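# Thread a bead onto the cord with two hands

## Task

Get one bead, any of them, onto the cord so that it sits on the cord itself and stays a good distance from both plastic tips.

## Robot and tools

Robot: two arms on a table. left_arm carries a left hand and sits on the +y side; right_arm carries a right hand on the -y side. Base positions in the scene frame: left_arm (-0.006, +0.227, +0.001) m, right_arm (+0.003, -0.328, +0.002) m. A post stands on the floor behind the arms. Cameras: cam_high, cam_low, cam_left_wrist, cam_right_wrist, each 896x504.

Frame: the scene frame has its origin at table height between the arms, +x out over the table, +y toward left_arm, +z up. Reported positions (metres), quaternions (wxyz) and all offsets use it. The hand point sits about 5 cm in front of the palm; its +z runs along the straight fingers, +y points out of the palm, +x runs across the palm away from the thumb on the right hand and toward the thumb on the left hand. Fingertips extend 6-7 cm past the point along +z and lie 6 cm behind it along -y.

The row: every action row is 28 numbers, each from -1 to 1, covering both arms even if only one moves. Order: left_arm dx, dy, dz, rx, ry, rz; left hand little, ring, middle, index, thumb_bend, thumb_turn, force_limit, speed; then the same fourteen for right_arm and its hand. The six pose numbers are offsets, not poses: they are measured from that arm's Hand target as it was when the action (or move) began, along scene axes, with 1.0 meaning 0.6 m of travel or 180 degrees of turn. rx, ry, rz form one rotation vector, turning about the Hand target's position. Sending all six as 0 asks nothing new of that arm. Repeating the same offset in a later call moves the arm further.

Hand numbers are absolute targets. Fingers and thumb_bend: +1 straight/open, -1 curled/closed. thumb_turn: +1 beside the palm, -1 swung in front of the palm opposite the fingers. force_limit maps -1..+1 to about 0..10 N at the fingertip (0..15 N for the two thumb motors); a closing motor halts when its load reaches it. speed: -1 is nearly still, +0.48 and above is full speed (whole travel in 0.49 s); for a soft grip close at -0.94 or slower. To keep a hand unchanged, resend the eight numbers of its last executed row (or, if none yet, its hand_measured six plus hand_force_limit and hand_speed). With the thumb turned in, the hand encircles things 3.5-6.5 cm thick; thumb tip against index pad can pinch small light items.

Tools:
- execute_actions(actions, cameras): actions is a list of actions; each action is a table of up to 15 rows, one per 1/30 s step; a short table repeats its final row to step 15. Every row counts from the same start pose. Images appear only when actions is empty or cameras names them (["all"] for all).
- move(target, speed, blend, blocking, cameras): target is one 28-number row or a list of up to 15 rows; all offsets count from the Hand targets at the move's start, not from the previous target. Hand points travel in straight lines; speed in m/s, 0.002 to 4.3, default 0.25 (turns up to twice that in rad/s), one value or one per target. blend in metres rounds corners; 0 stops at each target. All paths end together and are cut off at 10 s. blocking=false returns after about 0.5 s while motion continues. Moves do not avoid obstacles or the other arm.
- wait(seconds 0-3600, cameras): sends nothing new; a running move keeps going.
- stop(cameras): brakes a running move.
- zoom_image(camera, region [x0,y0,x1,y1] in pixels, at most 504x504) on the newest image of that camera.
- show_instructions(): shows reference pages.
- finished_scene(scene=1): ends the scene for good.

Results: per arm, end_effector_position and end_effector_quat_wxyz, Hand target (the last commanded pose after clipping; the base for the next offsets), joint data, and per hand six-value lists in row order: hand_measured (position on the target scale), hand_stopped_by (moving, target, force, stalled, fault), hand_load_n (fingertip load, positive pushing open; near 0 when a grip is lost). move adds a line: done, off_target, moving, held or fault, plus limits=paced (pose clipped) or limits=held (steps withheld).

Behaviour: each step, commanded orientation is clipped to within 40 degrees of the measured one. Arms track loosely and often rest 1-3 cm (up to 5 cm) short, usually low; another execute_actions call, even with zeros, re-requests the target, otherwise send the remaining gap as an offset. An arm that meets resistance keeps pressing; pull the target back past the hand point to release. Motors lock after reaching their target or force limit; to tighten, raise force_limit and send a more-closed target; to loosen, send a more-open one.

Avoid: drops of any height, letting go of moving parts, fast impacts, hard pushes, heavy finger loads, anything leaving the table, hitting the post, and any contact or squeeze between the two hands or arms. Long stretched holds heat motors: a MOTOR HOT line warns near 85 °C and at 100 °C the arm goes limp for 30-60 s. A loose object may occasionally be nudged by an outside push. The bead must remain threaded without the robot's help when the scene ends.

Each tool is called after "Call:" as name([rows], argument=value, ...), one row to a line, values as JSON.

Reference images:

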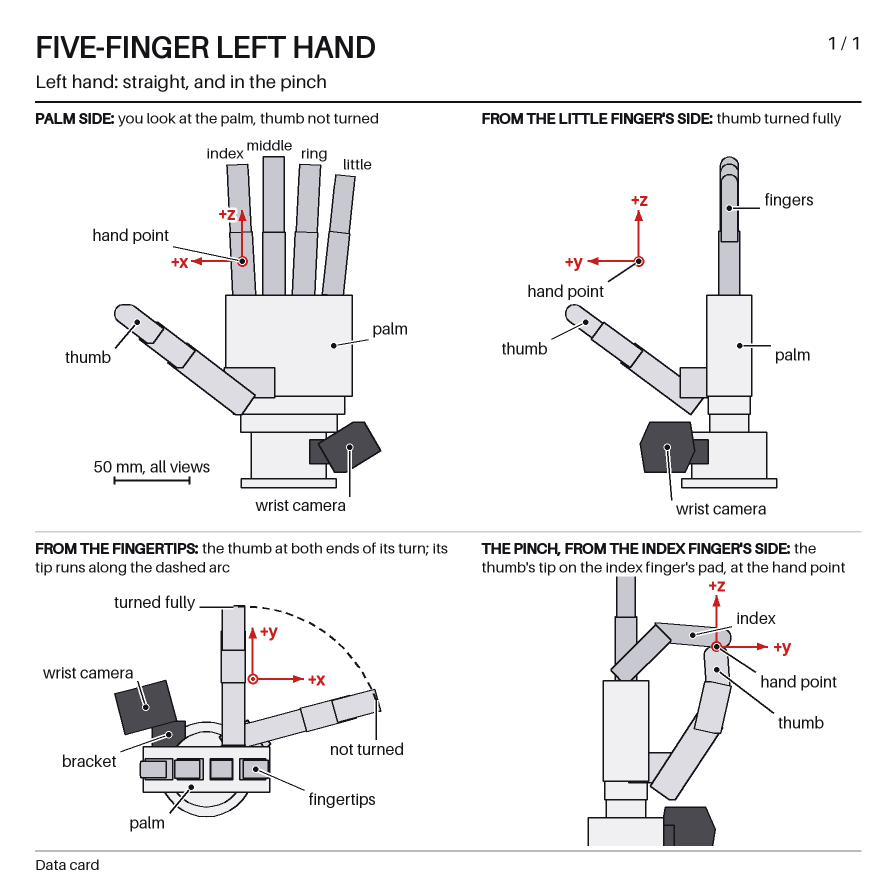

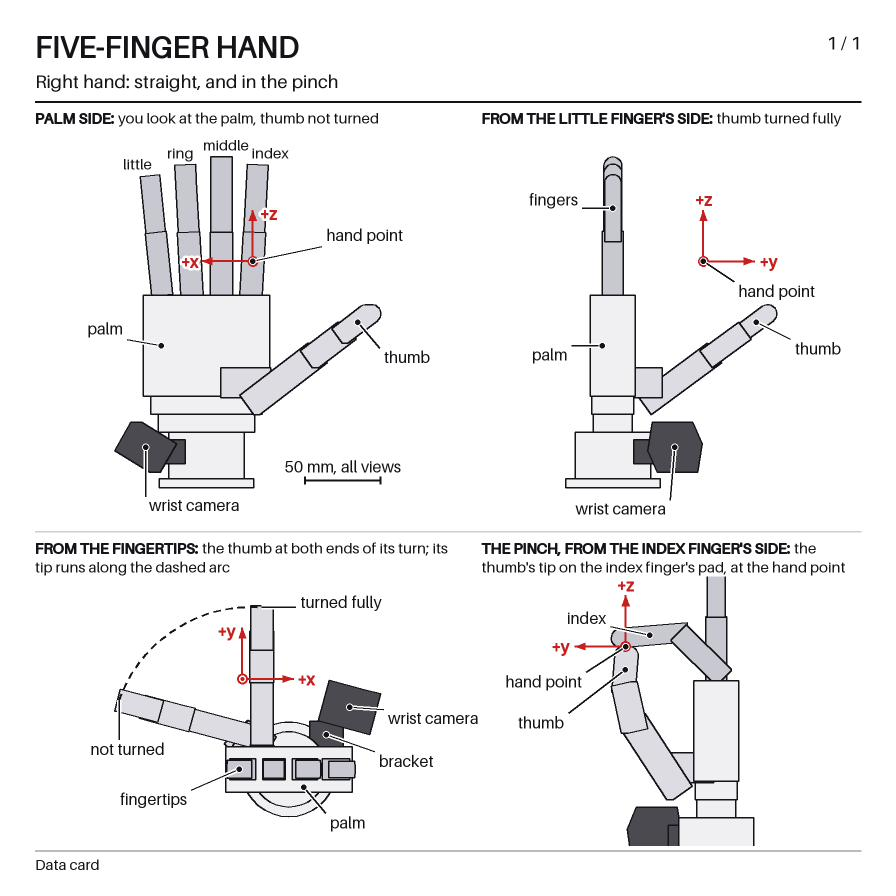

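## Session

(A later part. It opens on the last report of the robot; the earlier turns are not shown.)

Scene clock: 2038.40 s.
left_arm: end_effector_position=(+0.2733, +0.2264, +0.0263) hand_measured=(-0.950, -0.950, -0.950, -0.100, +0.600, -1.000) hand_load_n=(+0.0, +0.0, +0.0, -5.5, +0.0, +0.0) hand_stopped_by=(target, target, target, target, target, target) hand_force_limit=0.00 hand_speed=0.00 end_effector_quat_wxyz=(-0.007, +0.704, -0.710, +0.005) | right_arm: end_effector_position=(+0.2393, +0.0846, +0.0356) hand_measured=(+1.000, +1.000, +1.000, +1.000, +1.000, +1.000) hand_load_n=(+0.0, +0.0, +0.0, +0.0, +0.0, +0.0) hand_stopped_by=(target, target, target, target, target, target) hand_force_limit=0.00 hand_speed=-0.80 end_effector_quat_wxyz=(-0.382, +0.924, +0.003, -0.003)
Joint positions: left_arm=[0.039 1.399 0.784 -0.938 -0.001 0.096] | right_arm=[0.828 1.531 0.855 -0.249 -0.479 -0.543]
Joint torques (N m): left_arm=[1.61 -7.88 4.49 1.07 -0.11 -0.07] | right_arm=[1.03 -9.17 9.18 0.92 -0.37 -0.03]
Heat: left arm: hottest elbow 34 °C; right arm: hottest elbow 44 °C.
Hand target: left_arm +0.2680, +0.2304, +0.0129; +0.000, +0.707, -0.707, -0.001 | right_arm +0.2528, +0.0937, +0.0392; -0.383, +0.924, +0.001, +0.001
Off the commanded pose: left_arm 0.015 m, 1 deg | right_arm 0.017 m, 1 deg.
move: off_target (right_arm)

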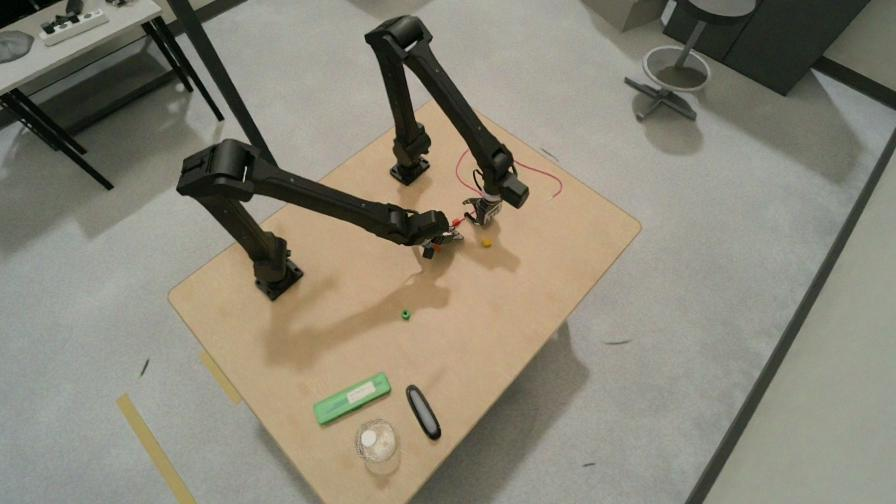

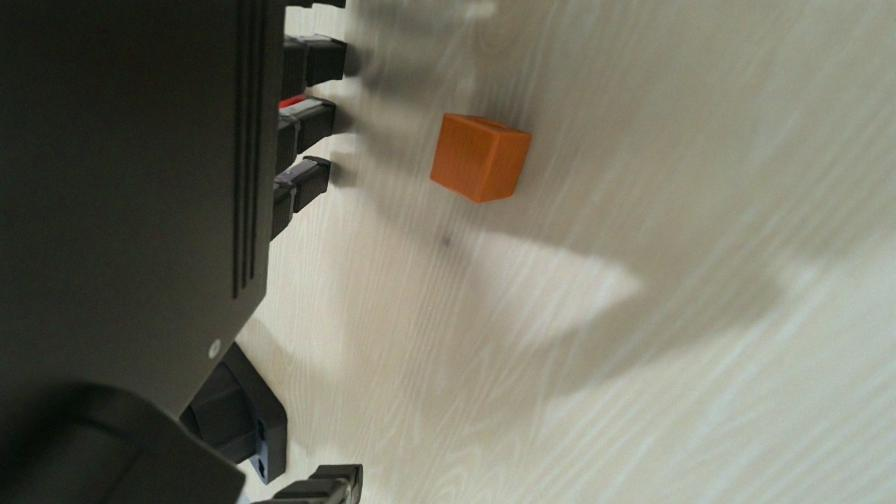

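Call:
move(target=[0,0,0,0,0,0,-0.95,-0.95,-0.95,-0.1,0.6,-1,0,0,0.004,0.003,0,0,0,0,1,1,1,1,1,1,0,-0.8], speed=0.05, cameras=["cam_high","cam_left_wrist","cam_right_wrist","cam_low"])

Call:
zoom_image(camera="cam_high", region=[435, 205, 475, 245])

Call:
zoom_image(camera="cam_left_wrist", region=[440, 270, 580, 380])

Call:
zoom_image(camera="cam_right_wrist", region=[260, 0, 420, 240])

Scene clock: 2053.07 s.
left_arm: end_effector_position=(+0.2733, +0.2264, +0.0263) hand_measured=(-0.950, -0.950, -0.950, -0.100, +0.600, -1.000) hand_load_n=(+0.0, +0.0, +0.0, -5.5, +0.0, +0.0) hand_stopped_by=(target, target, target, target, target, target) hand_force_limit=0.00 hand_speed=0.00 end_effector_quat_wxyz=(-0.007, +0.704, -0.710, +0.005) | right_arm: end_effector_position=(+0.2406, +0.0863, +0.0357) hand_measured=(+1.000, +1.000, +1.000, +1.000, +1.000, +1.000) hand_load_n=(+0.0, -0.5, +0.0, +0.0, -0.5, +0.0) hand_stopped_by=(target, target, target, target, target, target) hand_force_limit=0.00 hand_speed=-0.80 end_effector_quat_wxyz=(-0.381, +0.924, +0.003, -0.004)
Joint positions: left_arm=[0.039 1.399 0.784 -0.938 -0.001 0.096] | right_arm=[0.828 1.536 0.861 -0.252 -0.479 -0.543]
Joint torques (N m): left_arm=[1.73 -7.94 4.64 1.05 -0.11 -0.05] | right_arm=[0.91 -9.64 9.22 0.98 -0.37 -0.05]
Heat: left arm: hottest elbow 34 °C; right arm: hottest elbow 45 °C.
Hand target: left_arm +0.2680, +0.2304, +0.0129; +0.000, +0.707, -0.707, -0.001 | right_arm +0.2552, +0.0955, +0.0391; -0.383, +0.924, +0.000, +0.001
Off the commanded pose: left_arm 0.015 m, 1 deg | right_arm 0.018 m, 1 deg.
move: off_target (right_arm)

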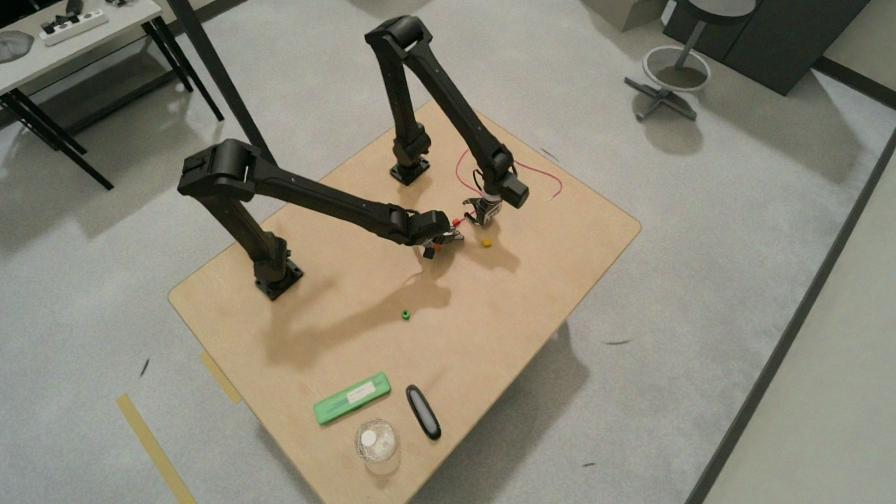

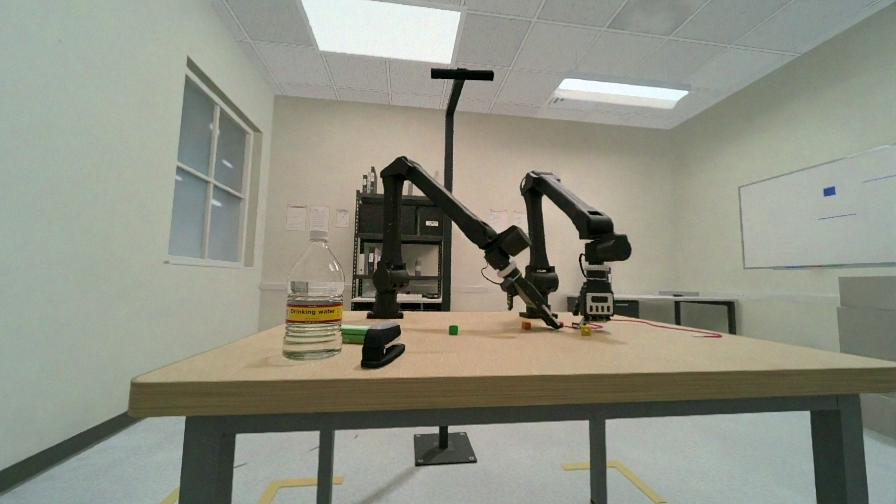

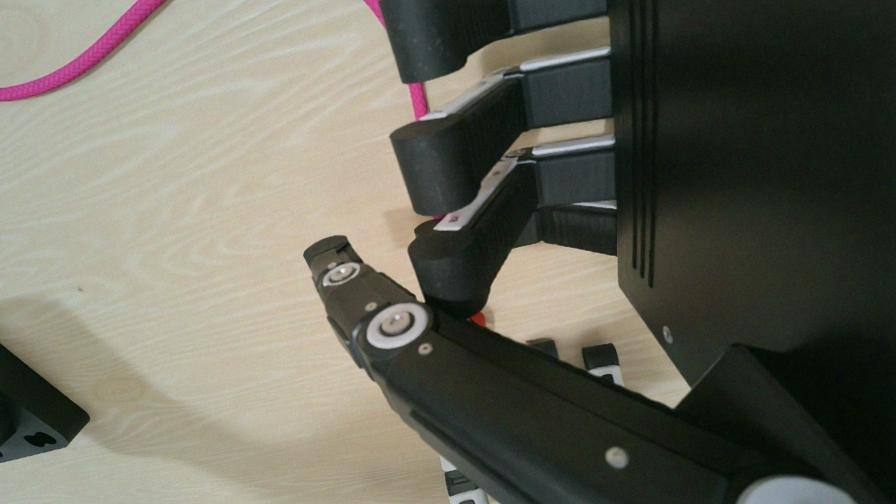

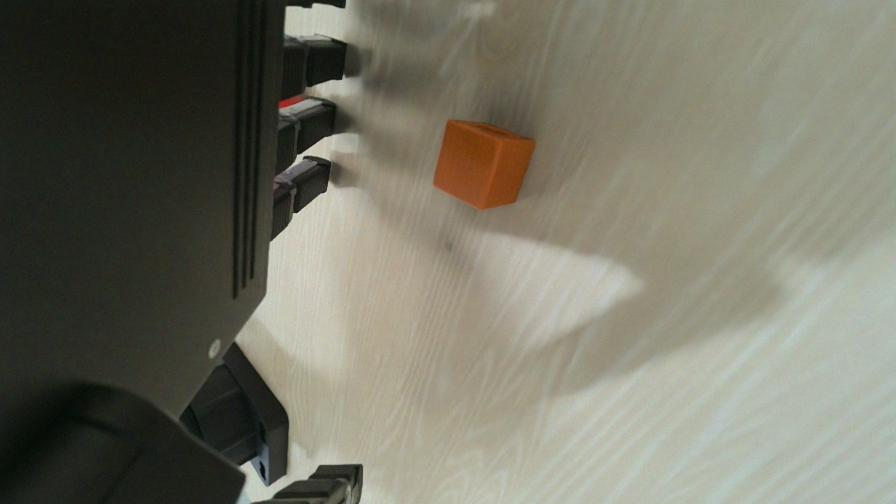

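Scaled by 12.600 from the camera's image (finer frame: 1280x720).

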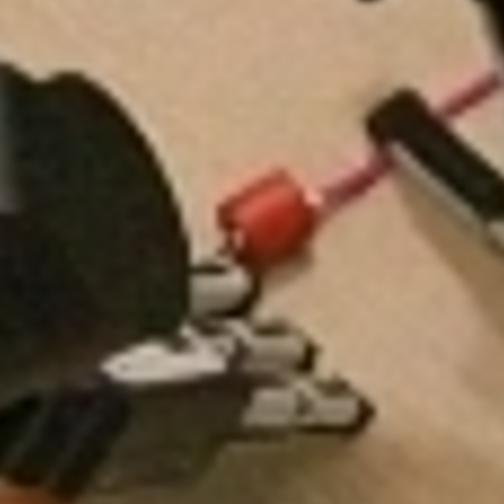

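Scaled by 3.600 from the camera's image (finer frame: 1280x720).

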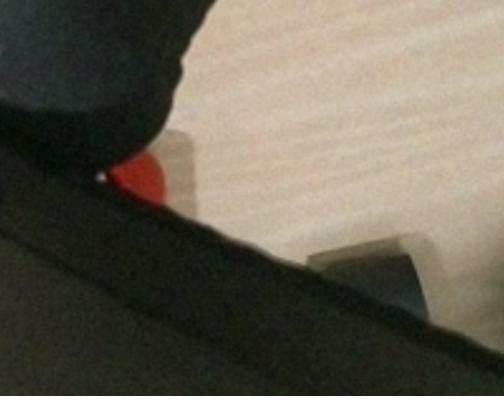

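Scaled by 2.100 from the camera's image (finer frame: 1280x720).

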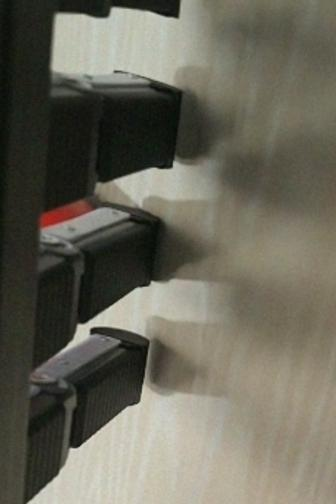

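Call:
move([
  [0,0,0,0,0,0,-0.95,-0.95,-0.95,-0.1,0.6,-1,0,0,0,-0.035,-0.015,0,0,0,1,1,1,1,1,1,0,-0.8],
  [0,0,0,0,0,0,-0.95,-0.95,-0.95,-0.1,0.6,-1,0,0,0.02,-0.035,-0.012,0,0,0,1,1,1,1,1,1,0,-0.8],
  [0,0,0,0,0,0,-0.95,-0.95,-0.95,-0.1,0.6,-1,0,0,0.01,-0.01,0,0,0,0,1,1,1,1,1,1,0,-0.8],
], speed=0.06, cameras=["cam_high"])

Call:
zoom_image(camera="cam_high", region=[435, 205, 475, 245])

Scene clock: 2076.57 s.
left_arm: end_effector_position=(+0.2733, +0.2264, +0.0263) hand_measured=(-0.950, -0.950, -0.950, -0.100, +0.600, -1.000) hand_load_n=(+0.0, +0.0, +0.0, -5.5, +0.0, +0.0) hand_stopped_by=(target, target, target, target, target, target) hand_force_limit=0.00 hand_speed=0.00 end_effector_quat_wxyz=(-0.007, +0.704, -0.710, +0.005) | right_arm: end_effector_position=(+0.2572, +0.0755, +0.0346) hand_measured=(+1.000, +1.000, +1.000, +1.000, +1.000, +1.000) hand_load_n=(-0.5, +0.0, +0.0, +0.0, +0.5, +0.0) hand_stopped_by=(target, target, target, target, target, target) hand_force_limit=0.00 hand_speed=-0.80 end_effector_quat_wxyz=(-0.383, +0.924, +0.000, +0.001)
Joint positions: left_arm=[0.039 1.399 0.784 -0.938 -0.001 0.096] | right_arm=[0.784 1.541 0.865 -0.26 -0.498 -0.578]
Joint torques (N m): left_arm=[1.79 -7.88 4.49 1.06 -0.11 -0.06] | right_arm=[3.19 -9.99 9.05 0.85 -0.1 0.15]
Motor temperatures (°C): left_arm=[23 29 34 27 23 26] | right_arm=[24 29 49 22 26 25]
Heat: left arm: hottest elbow 34 °C; right arm: hottest elbow 49 °C.
Hand target: left_arm +0.2680, +0.2304, +0.0129; +0.000, +0.707, -0.707, -0.001 | right_arm +0.2610, +0.0894, +0.0390; -0.383, +0.924, +0.000, +0.001
Off the commanded pose: left_arm 0.015 m, 1 deg | right_arm 0.015 m, 0 deg.
move: off_target (right_arm)

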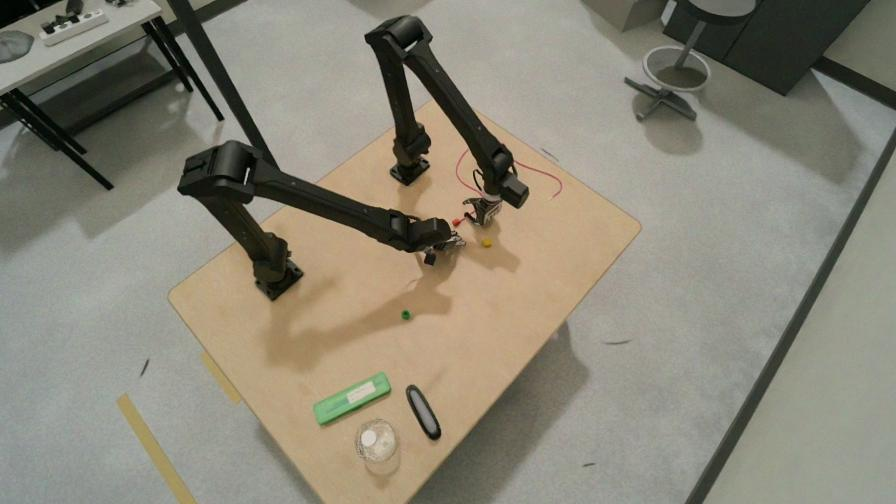

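Scaled by 12.600 from the camera's image (finer frame: 1280x720).

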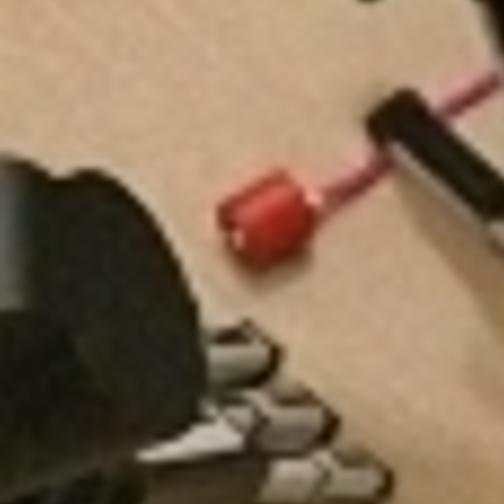

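Call:
move([
  [0,0,0,0,0,0,-0.95,-0.95,-0.95,-0.1,0.6,-1,0,0,-0.035,-0.01,0,0,0,0,1,1,1,1,1,1,0,-0.8],
], speed=0.06, cameras=["cam_high"])

Call:
zoom_image(camera="cam_high", region=[435, 205, 475, 245])

Scene clock: 2088.57 s.
left_arm: end_effector_position=(+0.2733, +0.2264, +0.0263) hand_measured=(-0.950, -0.950, -0.950, -0.100, +0.600, -1.000) hand_load_n=(+0.0, +0.0, +0.0, -5.5, +0.0, +0.0) hand_stopped_by=(target, target, target, target, target, target) hand_force_limit=0.00 hand_speed=0.00 end_effector_quat_wxyz=(-0.007, +0.704, -0.710, +0.005) | right_arm: end_effector_position=(+0.2467, +0.0836, +0.0399) hand_measured=(+1.000, +1.000, +1.000, +1.000, +1.000, +1.000) hand_load_n=(+0.0, +0.0, +0.0, +0.0, +0.0, +0.0) hand_stopped_by=(target, target, target, target, target, target) hand_force_limit=0.00 hand_speed=-0.80 end_effector_quat_wxyz=(-0.382, +0.924, +0.003, +0.003)
Joint positions: left_arm=[0.039 1.399 0.784 -0.938 -0.001 0.096] | right_arm=[0.817 1.527 0.865 -0.26 -0.475 -0.554]
Joint torques (N m): left_arm=[1.85 -7.71 4.55 1.03 -0.11 -0.05] | right_arm=[2.78 -12.1 5.61 1.66 -0.35 0.14]
Heat: left arm: hottest elbow 34 °C; right arm: hottest elbow 47 °C.
Hand target: left_arm +0.2680, +0.2304, +0.0129; +0.000, +0.707, -0.707, -0.001 | right_arm +0.2400, +0.0834, +0.0390; -0.383, +0.924, +0.001, +0.001
Off the commanded pose: left_arm 0.015 m, 1 deg | right_arm 0.007 m, 0 deg.
move: done

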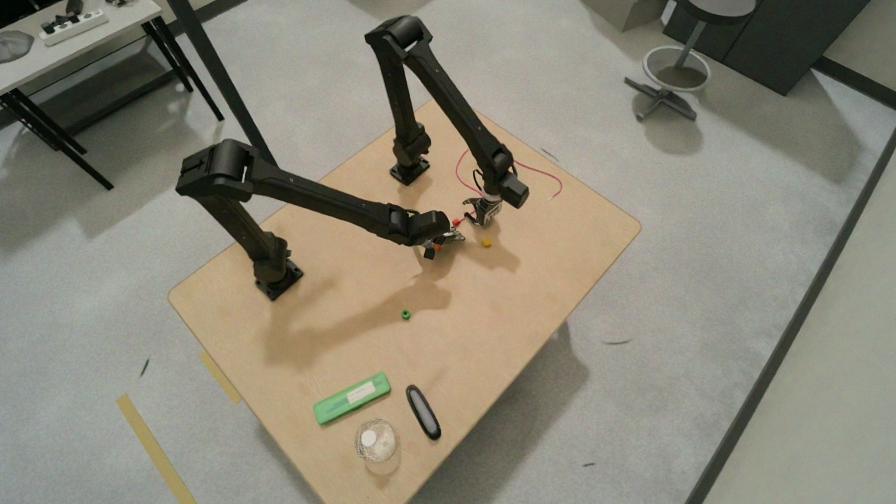

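Scaled by 12.600 from the camera's image (finer frame: 1280x720).

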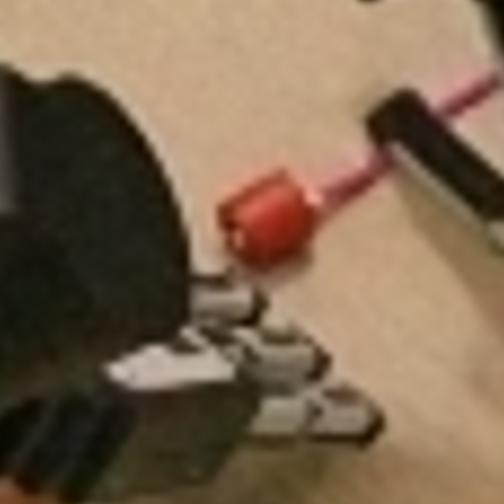

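Call:
move([
  [0,0,0,0,0,0,-0.95,-0.95,-0.95,-0.1,0.6,-1,0,0,0.014,0.022,0,0,0,0,1,1,1,1,1,1,0,-0.8],
], speed=0.05, cameras=["cam_high"])

Call:
zoom_image(camera="cam_high", region=[435, 205, 475, 245])

Scene clock: 2094.70 s.
left_arm: end_effector_position=(+0.2733, +0.2264, +0.0263) hand_measured=(-0.950, -0.950, -0.950, -0.100, +0.600, -1.000) hand_load_n=(+0.0, +0.0, +0.0, -6.0, +0.0, +0.0) hand_stopped_by=(target, target, target, target, target, target) hand_force_limit=0.00 hand_speed=0.00 end_effector_quat_wxyz=(-0.007, +0.704, -0.710, +0.005) | right_arm: end_effector_position=(+0.2456, +0.0834, +0.0364) hand_measured=(+1.000, +1.000, +1.000, +1.000, +1.000, +1.000) hand_load_n=(+0.0, +0.0, +0.0, +0.0, +0.0, +0.0) hand_stopped_by=(target, target, target, target, target, target) hand_force_limit=0.00 hand_speed=-0.80 end_effector_quat_wxyz=(-0.379, +0.926, +0.000, +0.001)
Joint positions: left_arm=[0.039 1.399 0.784 -0.938 -0.001 0.096] | right_arm=[0.819 1.534 0.865 -0.26 -0.472 -0.549]
Joint torques (N m): left_arm=[1.85 -7.88 4.53 1.1 -0.12 -0.05] | right_arm=[3.25 -9.88 8.42 1.5 -0.34 0.13]
Heat: left arm: hottest elbow 34 °C; right arm: hottest elbow 46 °C.
Hand target: left_arm +0.2680, +0.2304, +0.0129; +0.000, +0.707, -0.707, -0.001 | right_arm +0.2484, +0.0966, +0.0390; -0.383, +0.924, +0.000, +0.001
Off the commanded pose: left_arm 0.015 m, 1 deg | right_arm 0.014 m, 1 deg.
move: off_target (right_arm)

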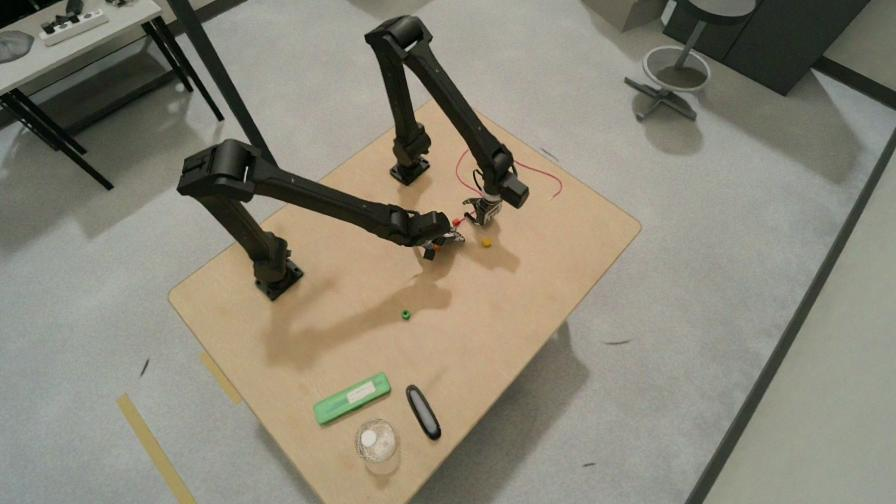

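Scaled by 12.600 from the camera's image (finer frame: 1280x720).

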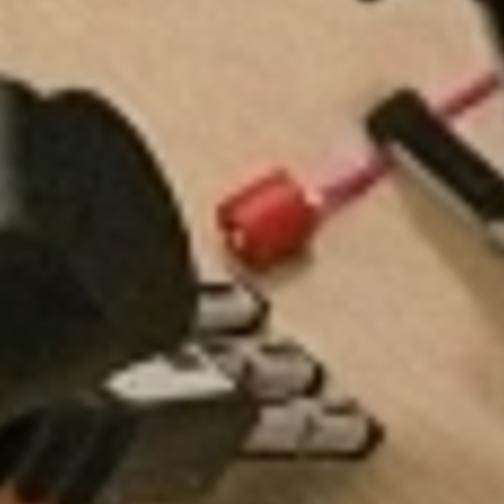

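Call:
move([
  [0,0,0,0,0,0,-0.95,-0.95,-0.95,-0.1,0.6,-1,0,0,0.003,0.01,0.001,0,0,0,1,1,1,1,1,1,0,-0.8],
], speed=0.05, cameras=["cam_high"])

Call:
zoom_image(camera="cam_high", region=[435, 205, 475, 245])

Scene clock: 2100.30 s.
left_arm: end_effector_position=(+0.2733, +0.2264, +0.0263) hand_measured=(-0.950, -0.950, -0.950, -0.100, +0.600, -1.000) hand_load_n=(+0.0, +0.0, +0.0, -5.5, +0.0, +0.0) hand_stopped_by=(target, target, target, target, target, target) hand_force_limit=0.00 hand_speed=0.00 end_effector_quat_wxyz=(-0.007, +0.704, -0.710, +0.005) | right_arm: end_effector_position=(+0.2451, +0.0844, +0.0366) hand_measured=(+1.000, +1.000, +1.000, +1.000, +1.000, +1.000) hand_load_n=(-0.5, +0.0, +0.0, +0.0, +0.0, +0.0) hand_stopped_by=(target, target, target, target, target, target) hand_force_limit=0.00 hand_speed=-0.80 end_effector_quat_wxyz=(-0.378, +0.926, -0.002, +0.000)
Joint positions: left_arm=[0.039 1.399 0.784 -0.938 -0.001 0.096] | right_arm=[0.821 1.535 0.866 -0.26 -0.472 -0.544]
Joint torques (N m): left_arm=[1.96 -7.88 4.53 1.07 -0.11 -0.06] | right_arm=[3.37 -9.23 9.36 1.44 -0.22 0.13]
Heat: left arm: hottest elbow 34 °C; right arm: hottest elbow 46 °C.
Hand target: left_arm +0.2680, +0.2304, +0.0129; +0.000, +0.707, -0.707, -0.001 | right_arm +0.2503, +0.1026, +0.0396; -0.383, +0.924, +0.000, +0.001
Off the commanded pose: left_arm 0.015 m, 1 deg | right_arm 0.019 m, 1 deg.
move: off_target (right_arm)

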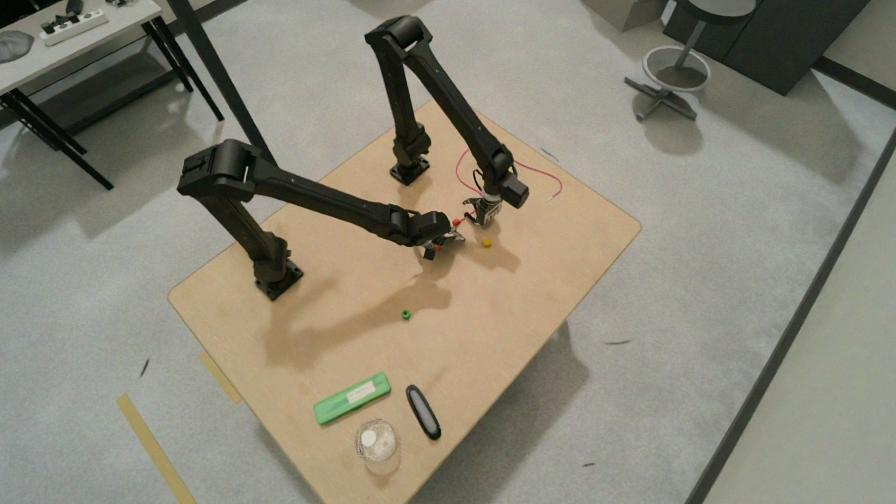

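Scaled by 12.600 from the camera's image (finer frame: 1280x720).

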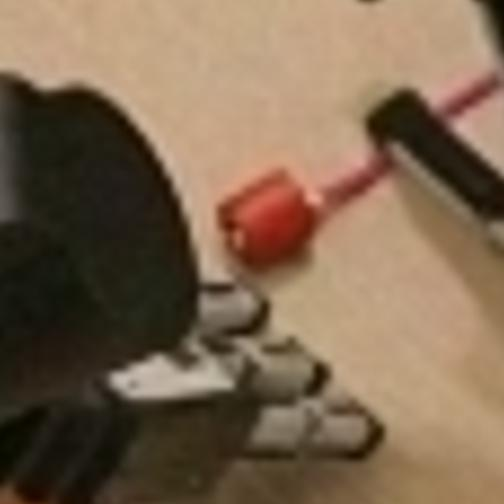

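Call:
move([
  [0,0,0,0,0,0,-0.95,-0.95,-0.95,-0.1,0.6,-1,0,0,0.002,0.014,0.002,0,0,0,1,1,1,1,1,1,0,-0.8],
], speed=0.05, cameras=["cam_high"])

Call:
zoom_image(camera="cam_high", region=[435, 205, 475, 245])

Scene clock: 2104.80 s.
left_arm: end_effector_position=(+0.2733, +0.2264, +0.0263) hand_measured=(-0.950, -0.950, -0.950, -0.100, +0.600, -1.000) hand_load_n=(+0.0, +0.0, +0.0, -5.5, -0.5, +0.0) hand_stopped_by=(target, target, target, target, target, target) hand_force_limit=0.00 hand_speed=0.00 end_effector_quat_wxyz=(-0.007, +0.704, -0.710, +0.005) | right_arm: end_effector_position=(+0.2469, +0.0944, +0.0365) hand_measured=(+1.000, +1.000, +1.000, +1.000, +1.000, +1.000) hand_load_n=(+0.0, +0.0, +0.0, +0.0, +0.0, +0.0) hand_stopped_by=(target, target, target, target, target, target) hand_force_limit=0.00 hand_speed=-0.80 end_effector_quat_wxyz=(-0.378, +0.926, -0.001, +0.000)
Joint positions: left_arm=[0.039 1.399 0.784 -0.938 -0.001 0.096] | right_arm=[0.833 1.556 0.891 -0.26 -0.464 -0.535]
Joint torques (N m): left_arm=[1.79 -7.88 4.51 1.09 -0.11 -0.06] | right_arm=[3.19 -10.23 9.11 1.43 -0.29 0.08]
Heat: left arm: hottest elbow 34 °C; right arm: hottest elbow 47 °C.
Hand target: left_arm +0.2680, +0.2304, +0.0129; +0.000, +0.707, -0.707, -0.001 | right_arm +0.2514, +0.1110, +0.0409; -0.383, +0.924, +0.000, +0.001
Off the commanded pose: left_arm 0.015 m, 1 deg | right_arm 0.018 m, 1 deg.
move: off_target (right_arm)

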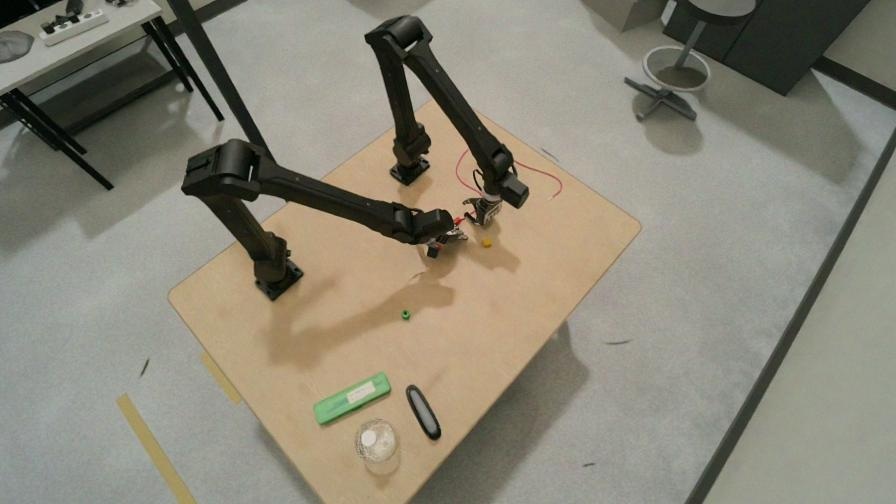

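Scaled by 12.600 from the camera's image (finer frame: 1280x720).

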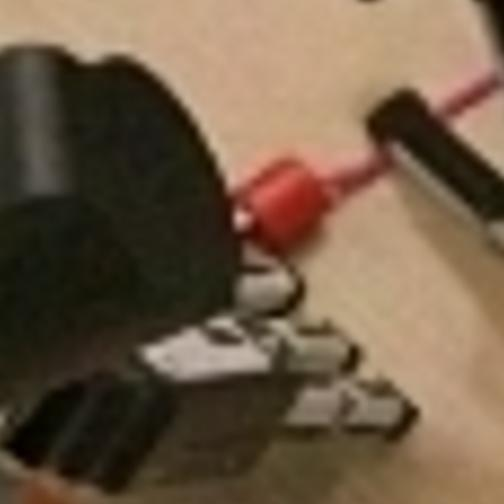

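Call:
move([
  [0,0,0,0,0,0,-0.95,-0.95,-0.95,-0.1,0.6,-1,0,0,0.002,0.01,0.001,0,0,0,1,1,1,1,1,1,0,-0.8],
], speed=0.05, cameras=["cam_high","cam_left_wrist"])

Call:
zoom_image(camera="cam_high", region=[435, 205, 475, 245])

Call:
zoom_image(camera="cam_left_wrist", region=[440, 270, 580, 380])

Scene clock: 2111.10 s.
left_arm: end_effector_position=(+0.2733, +0.2264, +0.0263) hand_measured=(-0.950, -0.950, -0.950, -0.100, +0.600, -1.000) hand_load_n=(+0.0, +0.0, +0.0, -5.5, +0.0, +0.0) hand_stopped_by=(target, target, target, target, target, target) hand_force_limit=0.00 hand_speed=0.00 end_effector_quat_wxyz=(-0.007, +0.704, -0.710, +0.005) | right_arm: end_effector_position=(+0.2483, +0.1002, +0.0368) hand_measured=(+1.000, +1.000, +1.000, +1.000, +1.000, +1.000) hand_load_n=(+0.0, +0.0, +0.0, +0.0, +0.0, +0.0) hand_stopped_by=(target, target, target, target, target, target) hand_force_limit=0.00 hand_speed=-0.80 end_effector_quat_wxyz=(-0.378, +0.926, -0.001, +0.001)
Joint positions: left_arm=[0.039 1.399 0.784 -0.938 -0.001 0.096] | right_arm=[0.84 1.568 0.905 -0.26 -0.459 -0.53]
Joint torques (N m): left_arm=[1.85 -7.94 4.51 1.05 -0.11 -0.05] | right_arm=[2.96 -10.34 9.31 1.29 -0.32 0.16]
Heat: left arm: hottest elbow 34 °C; right arm: hottest elbow 48 °C.
Hand target: left_arm +0.2680, +0.2304, +0.0129; +0.000, +0.707, -0.707, -0.001 | right_arm +0.2527, +0.1171, +0.0414; -0.383, +0.924, +0.000, +0.001
Off the commanded pose: left_arm 0.015 m, 1 deg | right_arm 0.018 m, 1 deg.
move: off_target (right_arm)

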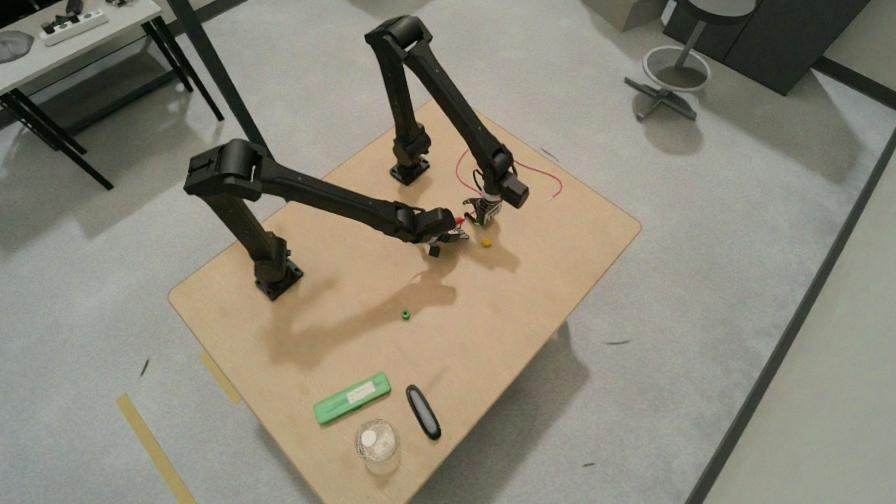

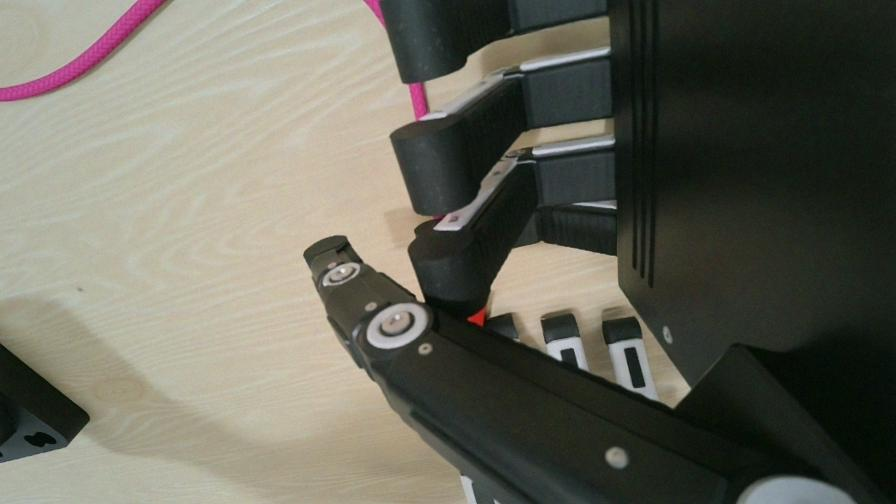

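Scaled by 12.600 from the camera's image (finer frame: 1280x720).

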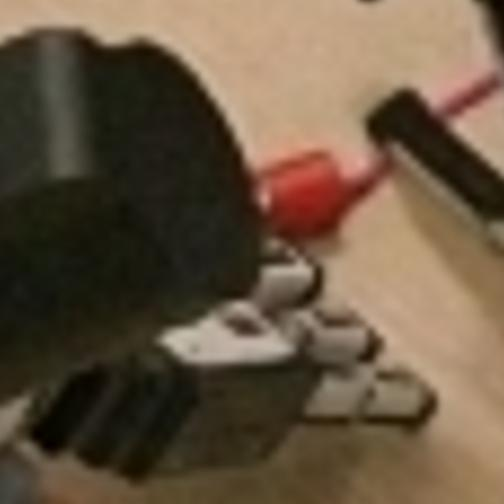

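Scaled by 3.600 from the camera's image (finer frame: 1280x720).

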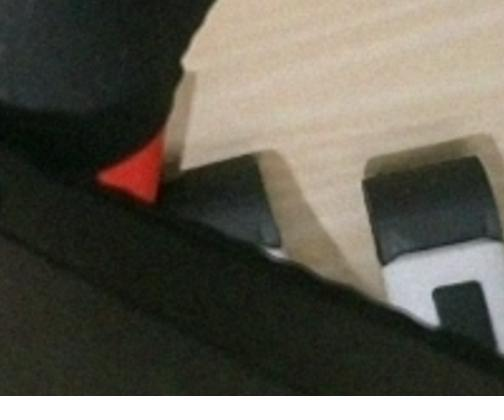

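Call:
move([
  [0,0,0,0,0,0,-0.95,-0.95,-0.95,-0.1,0.6,-1,0,0,0.002,0.01,0.001,0,0,0,1,1,1,1,1,1,0,-0.8],
], speed=0.05, cameras=["cam_high","cam_right_wrist"])

Call:
zoom_image(camera="cam_high", region=[435, 205, 475, 245])

Call:
zoom_image(camera="cam_right_wrist", region=[240, 20, 400, 260])

Scene clock: 2117.97 s.
left_arm: end_effector_position=(+0.2733, +0.2264, +0.0263) hand_measured=(-0.950, -0.950, -0.950, -0.100, +0.600, -1.000) hand_load_n=(+0.0, +0.0, +0.0, -5.5, +0.0, +0.0) hand_stopped_by=(target, target, target, target, target, target) hand_force_limit=0.00 hand_speed=0.00 end_effector_quat_wxyz=(-0.007, +0.704, -0.710, +0.005) | right_arm: end_effector_position=(+0.2497, +0.1062, +0.0371) hand_measured=(+1.000, +1.000, +1.000, +1.000, +1.000, +1.000) hand_load_n=(+0.0, +0.0, +0.0, +0.0, +0.0, +0.0) hand_stopped_by=(target, target, target, target, target, target) hand_force_limit=0.00 hand_speed=-0.80 end_effector_quat_wxyz=(-0.378, +0.926, -0.001, +0.001)
Joint positions: left_arm=[0.039 1.399 0.784 -0.938 -0.001 0.096] | right_arm=[0.846 1.579 0.92 -0.26 -0.456 -0.524]
Joint torques (N m): left_arm=[1.9 -7.88 4.53 1.13 -0.11 -0.07] | right_arm=[3.02 -10.58 9.39 1.14 -0.28 0.11]
Heat: left arm: hottest elbow 34 °C; right arm: hottest elbow 48 °C.
Hand target: left_arm +0.2680, +0.2304, +0.0129; +0.000, +0.707, -0.707, -0.001 | right_arm +0.2538, +0.1230, +0.0420; -0.383, +0.924, +0.000, +0.001
Off the commanded pose: left_arm 0.015 m, 1 deg | right_arm 0.018 m, 1 deg.
move: off_target (right_arm)

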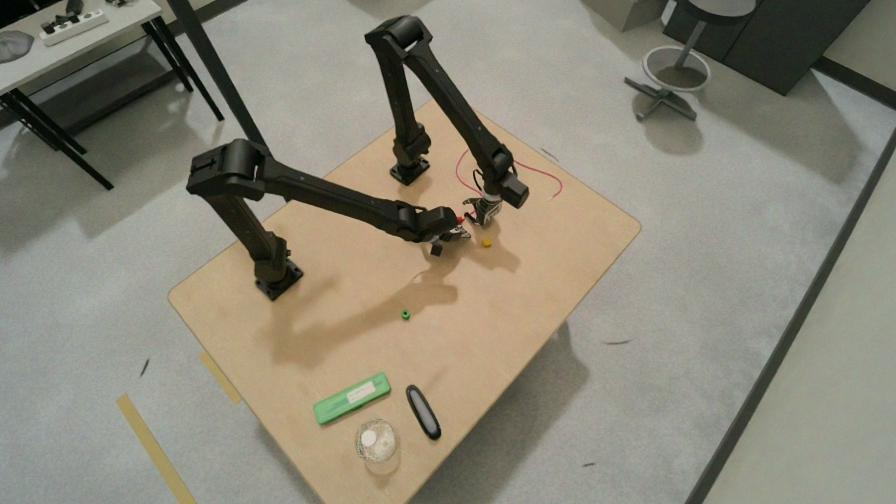

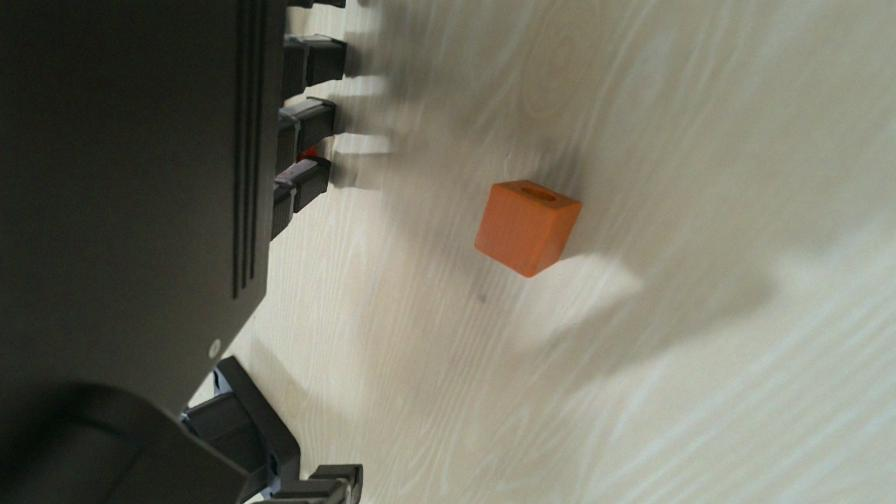

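Scaled by 12.600 from the camera's image (finer frame: 1280x720).

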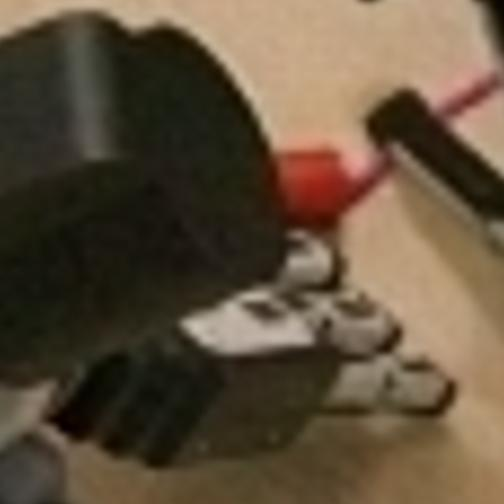

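Scaled by 2.100 from the camera's image (finer frame: 1280x720).

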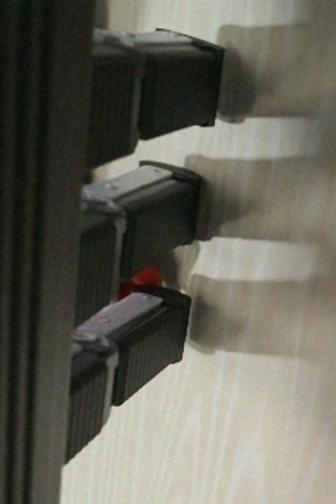

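Call:
wait(seconds=0.1, cameras=["cam_low","cam_left_wrist","cam_high"])

Call:
zoom_image(camera="cam_low", region=[530, 300, 590, 335])

Call:
zoom_image(camera="cam_left_wrist", region=[440, 270, 580, 380])

Scene clock: 2128.10 s.
left_arm: end_effector_position=(+0.2733, +0.2264, +0.0263) hand_measured=(-0.950, -0.950, -0.950, -0.100, +0.600, -1.000) hand_load_n=(+0.0, +0.0, +0.5, -5.5, +0.0, +0.0) hand_stopped_by=(target, target, target, target, target, target) hand_force_limit=0.00 hand_speed=0.00 end_effector_quat_wxyz=(-0.007, +0.704, -0.710, +0.005) | right_arm: end_effector_position=(+0.2496, +0.1062, +0.0371) hand_measured=(+1.000, +1.000, +1.000, +1.000, +1.000, +1.000) hand_load_n=(+0.0, +0.0, +0.0, +0.0, -0.5, +0.0) hand_stopped_by=(target, target, target, target, target, target) hand_force_limit=0.00 hand_speed=-0.80 end_effector_quat_wxyz=(-0.378, +0.926, -0.001, +0.001)
Joint positions: left_arm=[0.039 1.399 0.784 -0.938 -0.001 0.096] | right_arm=[0.846 1.579 0.92 -0.26 -0.456 -0.524]
Joint torques (N m): left_arm=[1.85 -7.82 4.62 1.07 -0.12 -0.04] | right_arm=[3.14 -10.29 9.33 1.21 -0.28 0.14]
Heat: left arm: hottest elbow 34 °C; right arm: hottest elbow 47 °C.
Hand target: left_arm +0.2680, +0.2304, +0.0129; +0.000, +0.707, -0.707, -0.001 | right_arm +0.2538, +0.1230, +0.0420; -0.383, +0.924, +0.000, +0.001
Off the commanded pose: left_arm 0.015 m, 1 deg | right_arm 0.018 m, 1 deg.
wait: 0.10 s; at rest from the start
Images, in order (width x height): cam_high 896x504, cam_low 896x504, cam_left_wrist 896x504.

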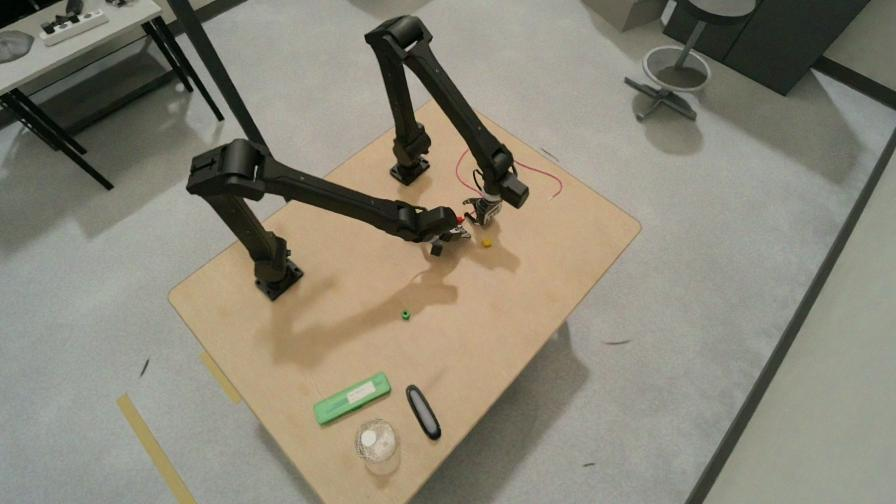

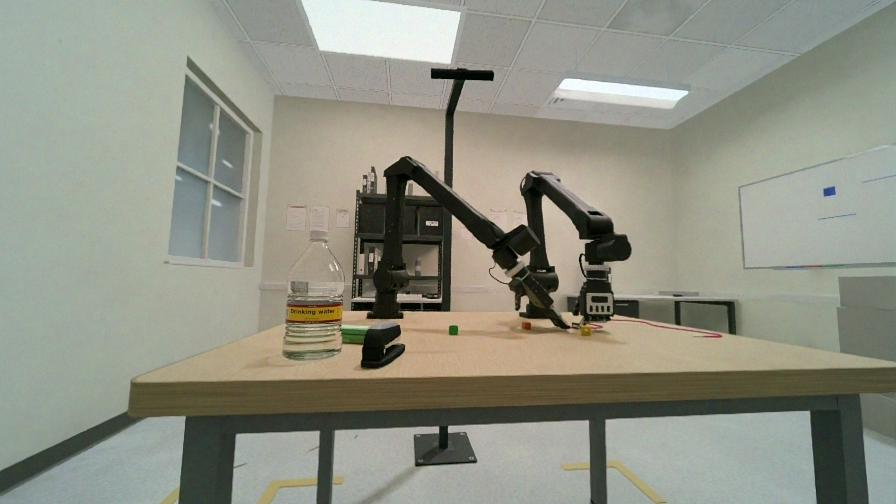

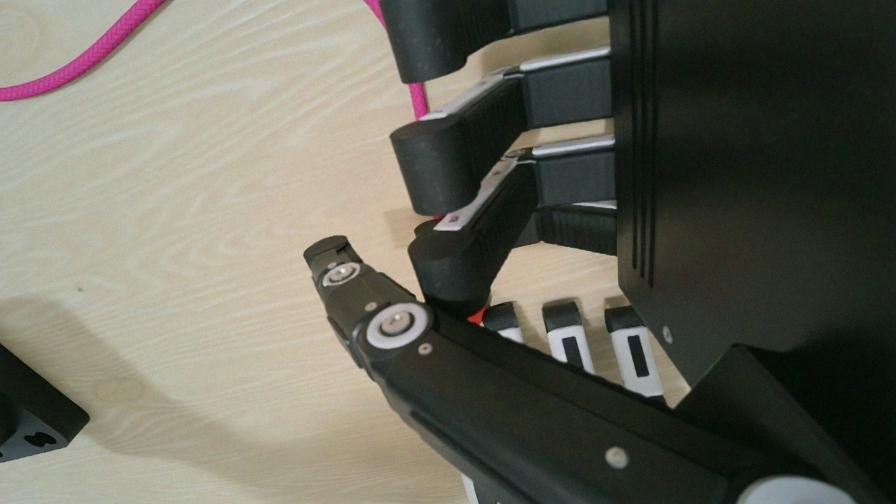

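Scaled by 8.400 from the camera's image (finer frame: 1280x720).

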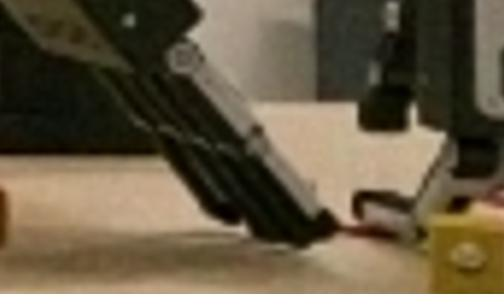

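Scaled by 3.600 from the camera's image (finer frame: 1280x720).

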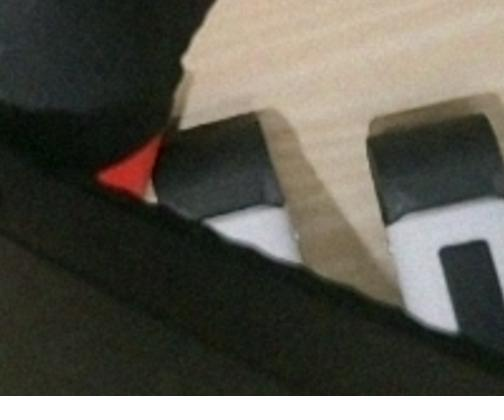

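Call:
zoom_image(camera="cam_high", region=[453, 210, 473, 230])

Call:
zoom_image(camera="cam_left_wrist", region=[460, 290, 530, 345])

Scaled by 25.200 from the camera's image (finer frame: 1280x720).

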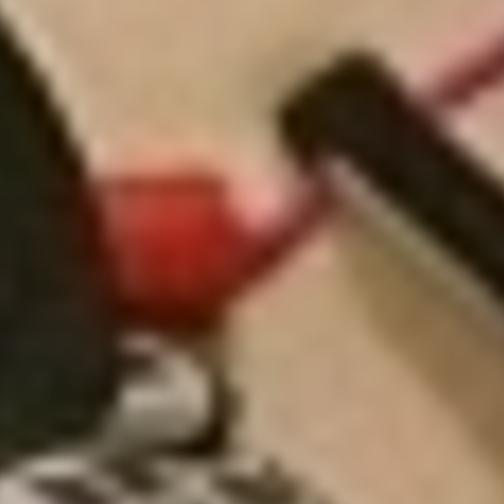

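Scaled by 7.200 from the camera's image (finer frame: 1280x720).

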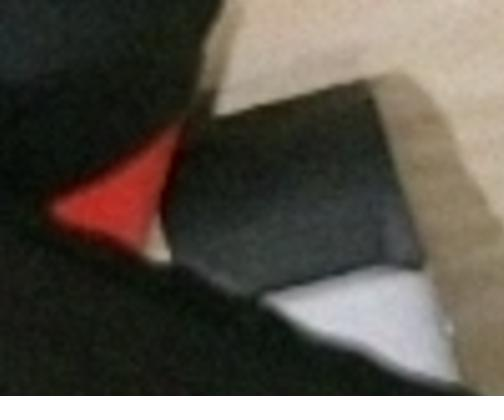

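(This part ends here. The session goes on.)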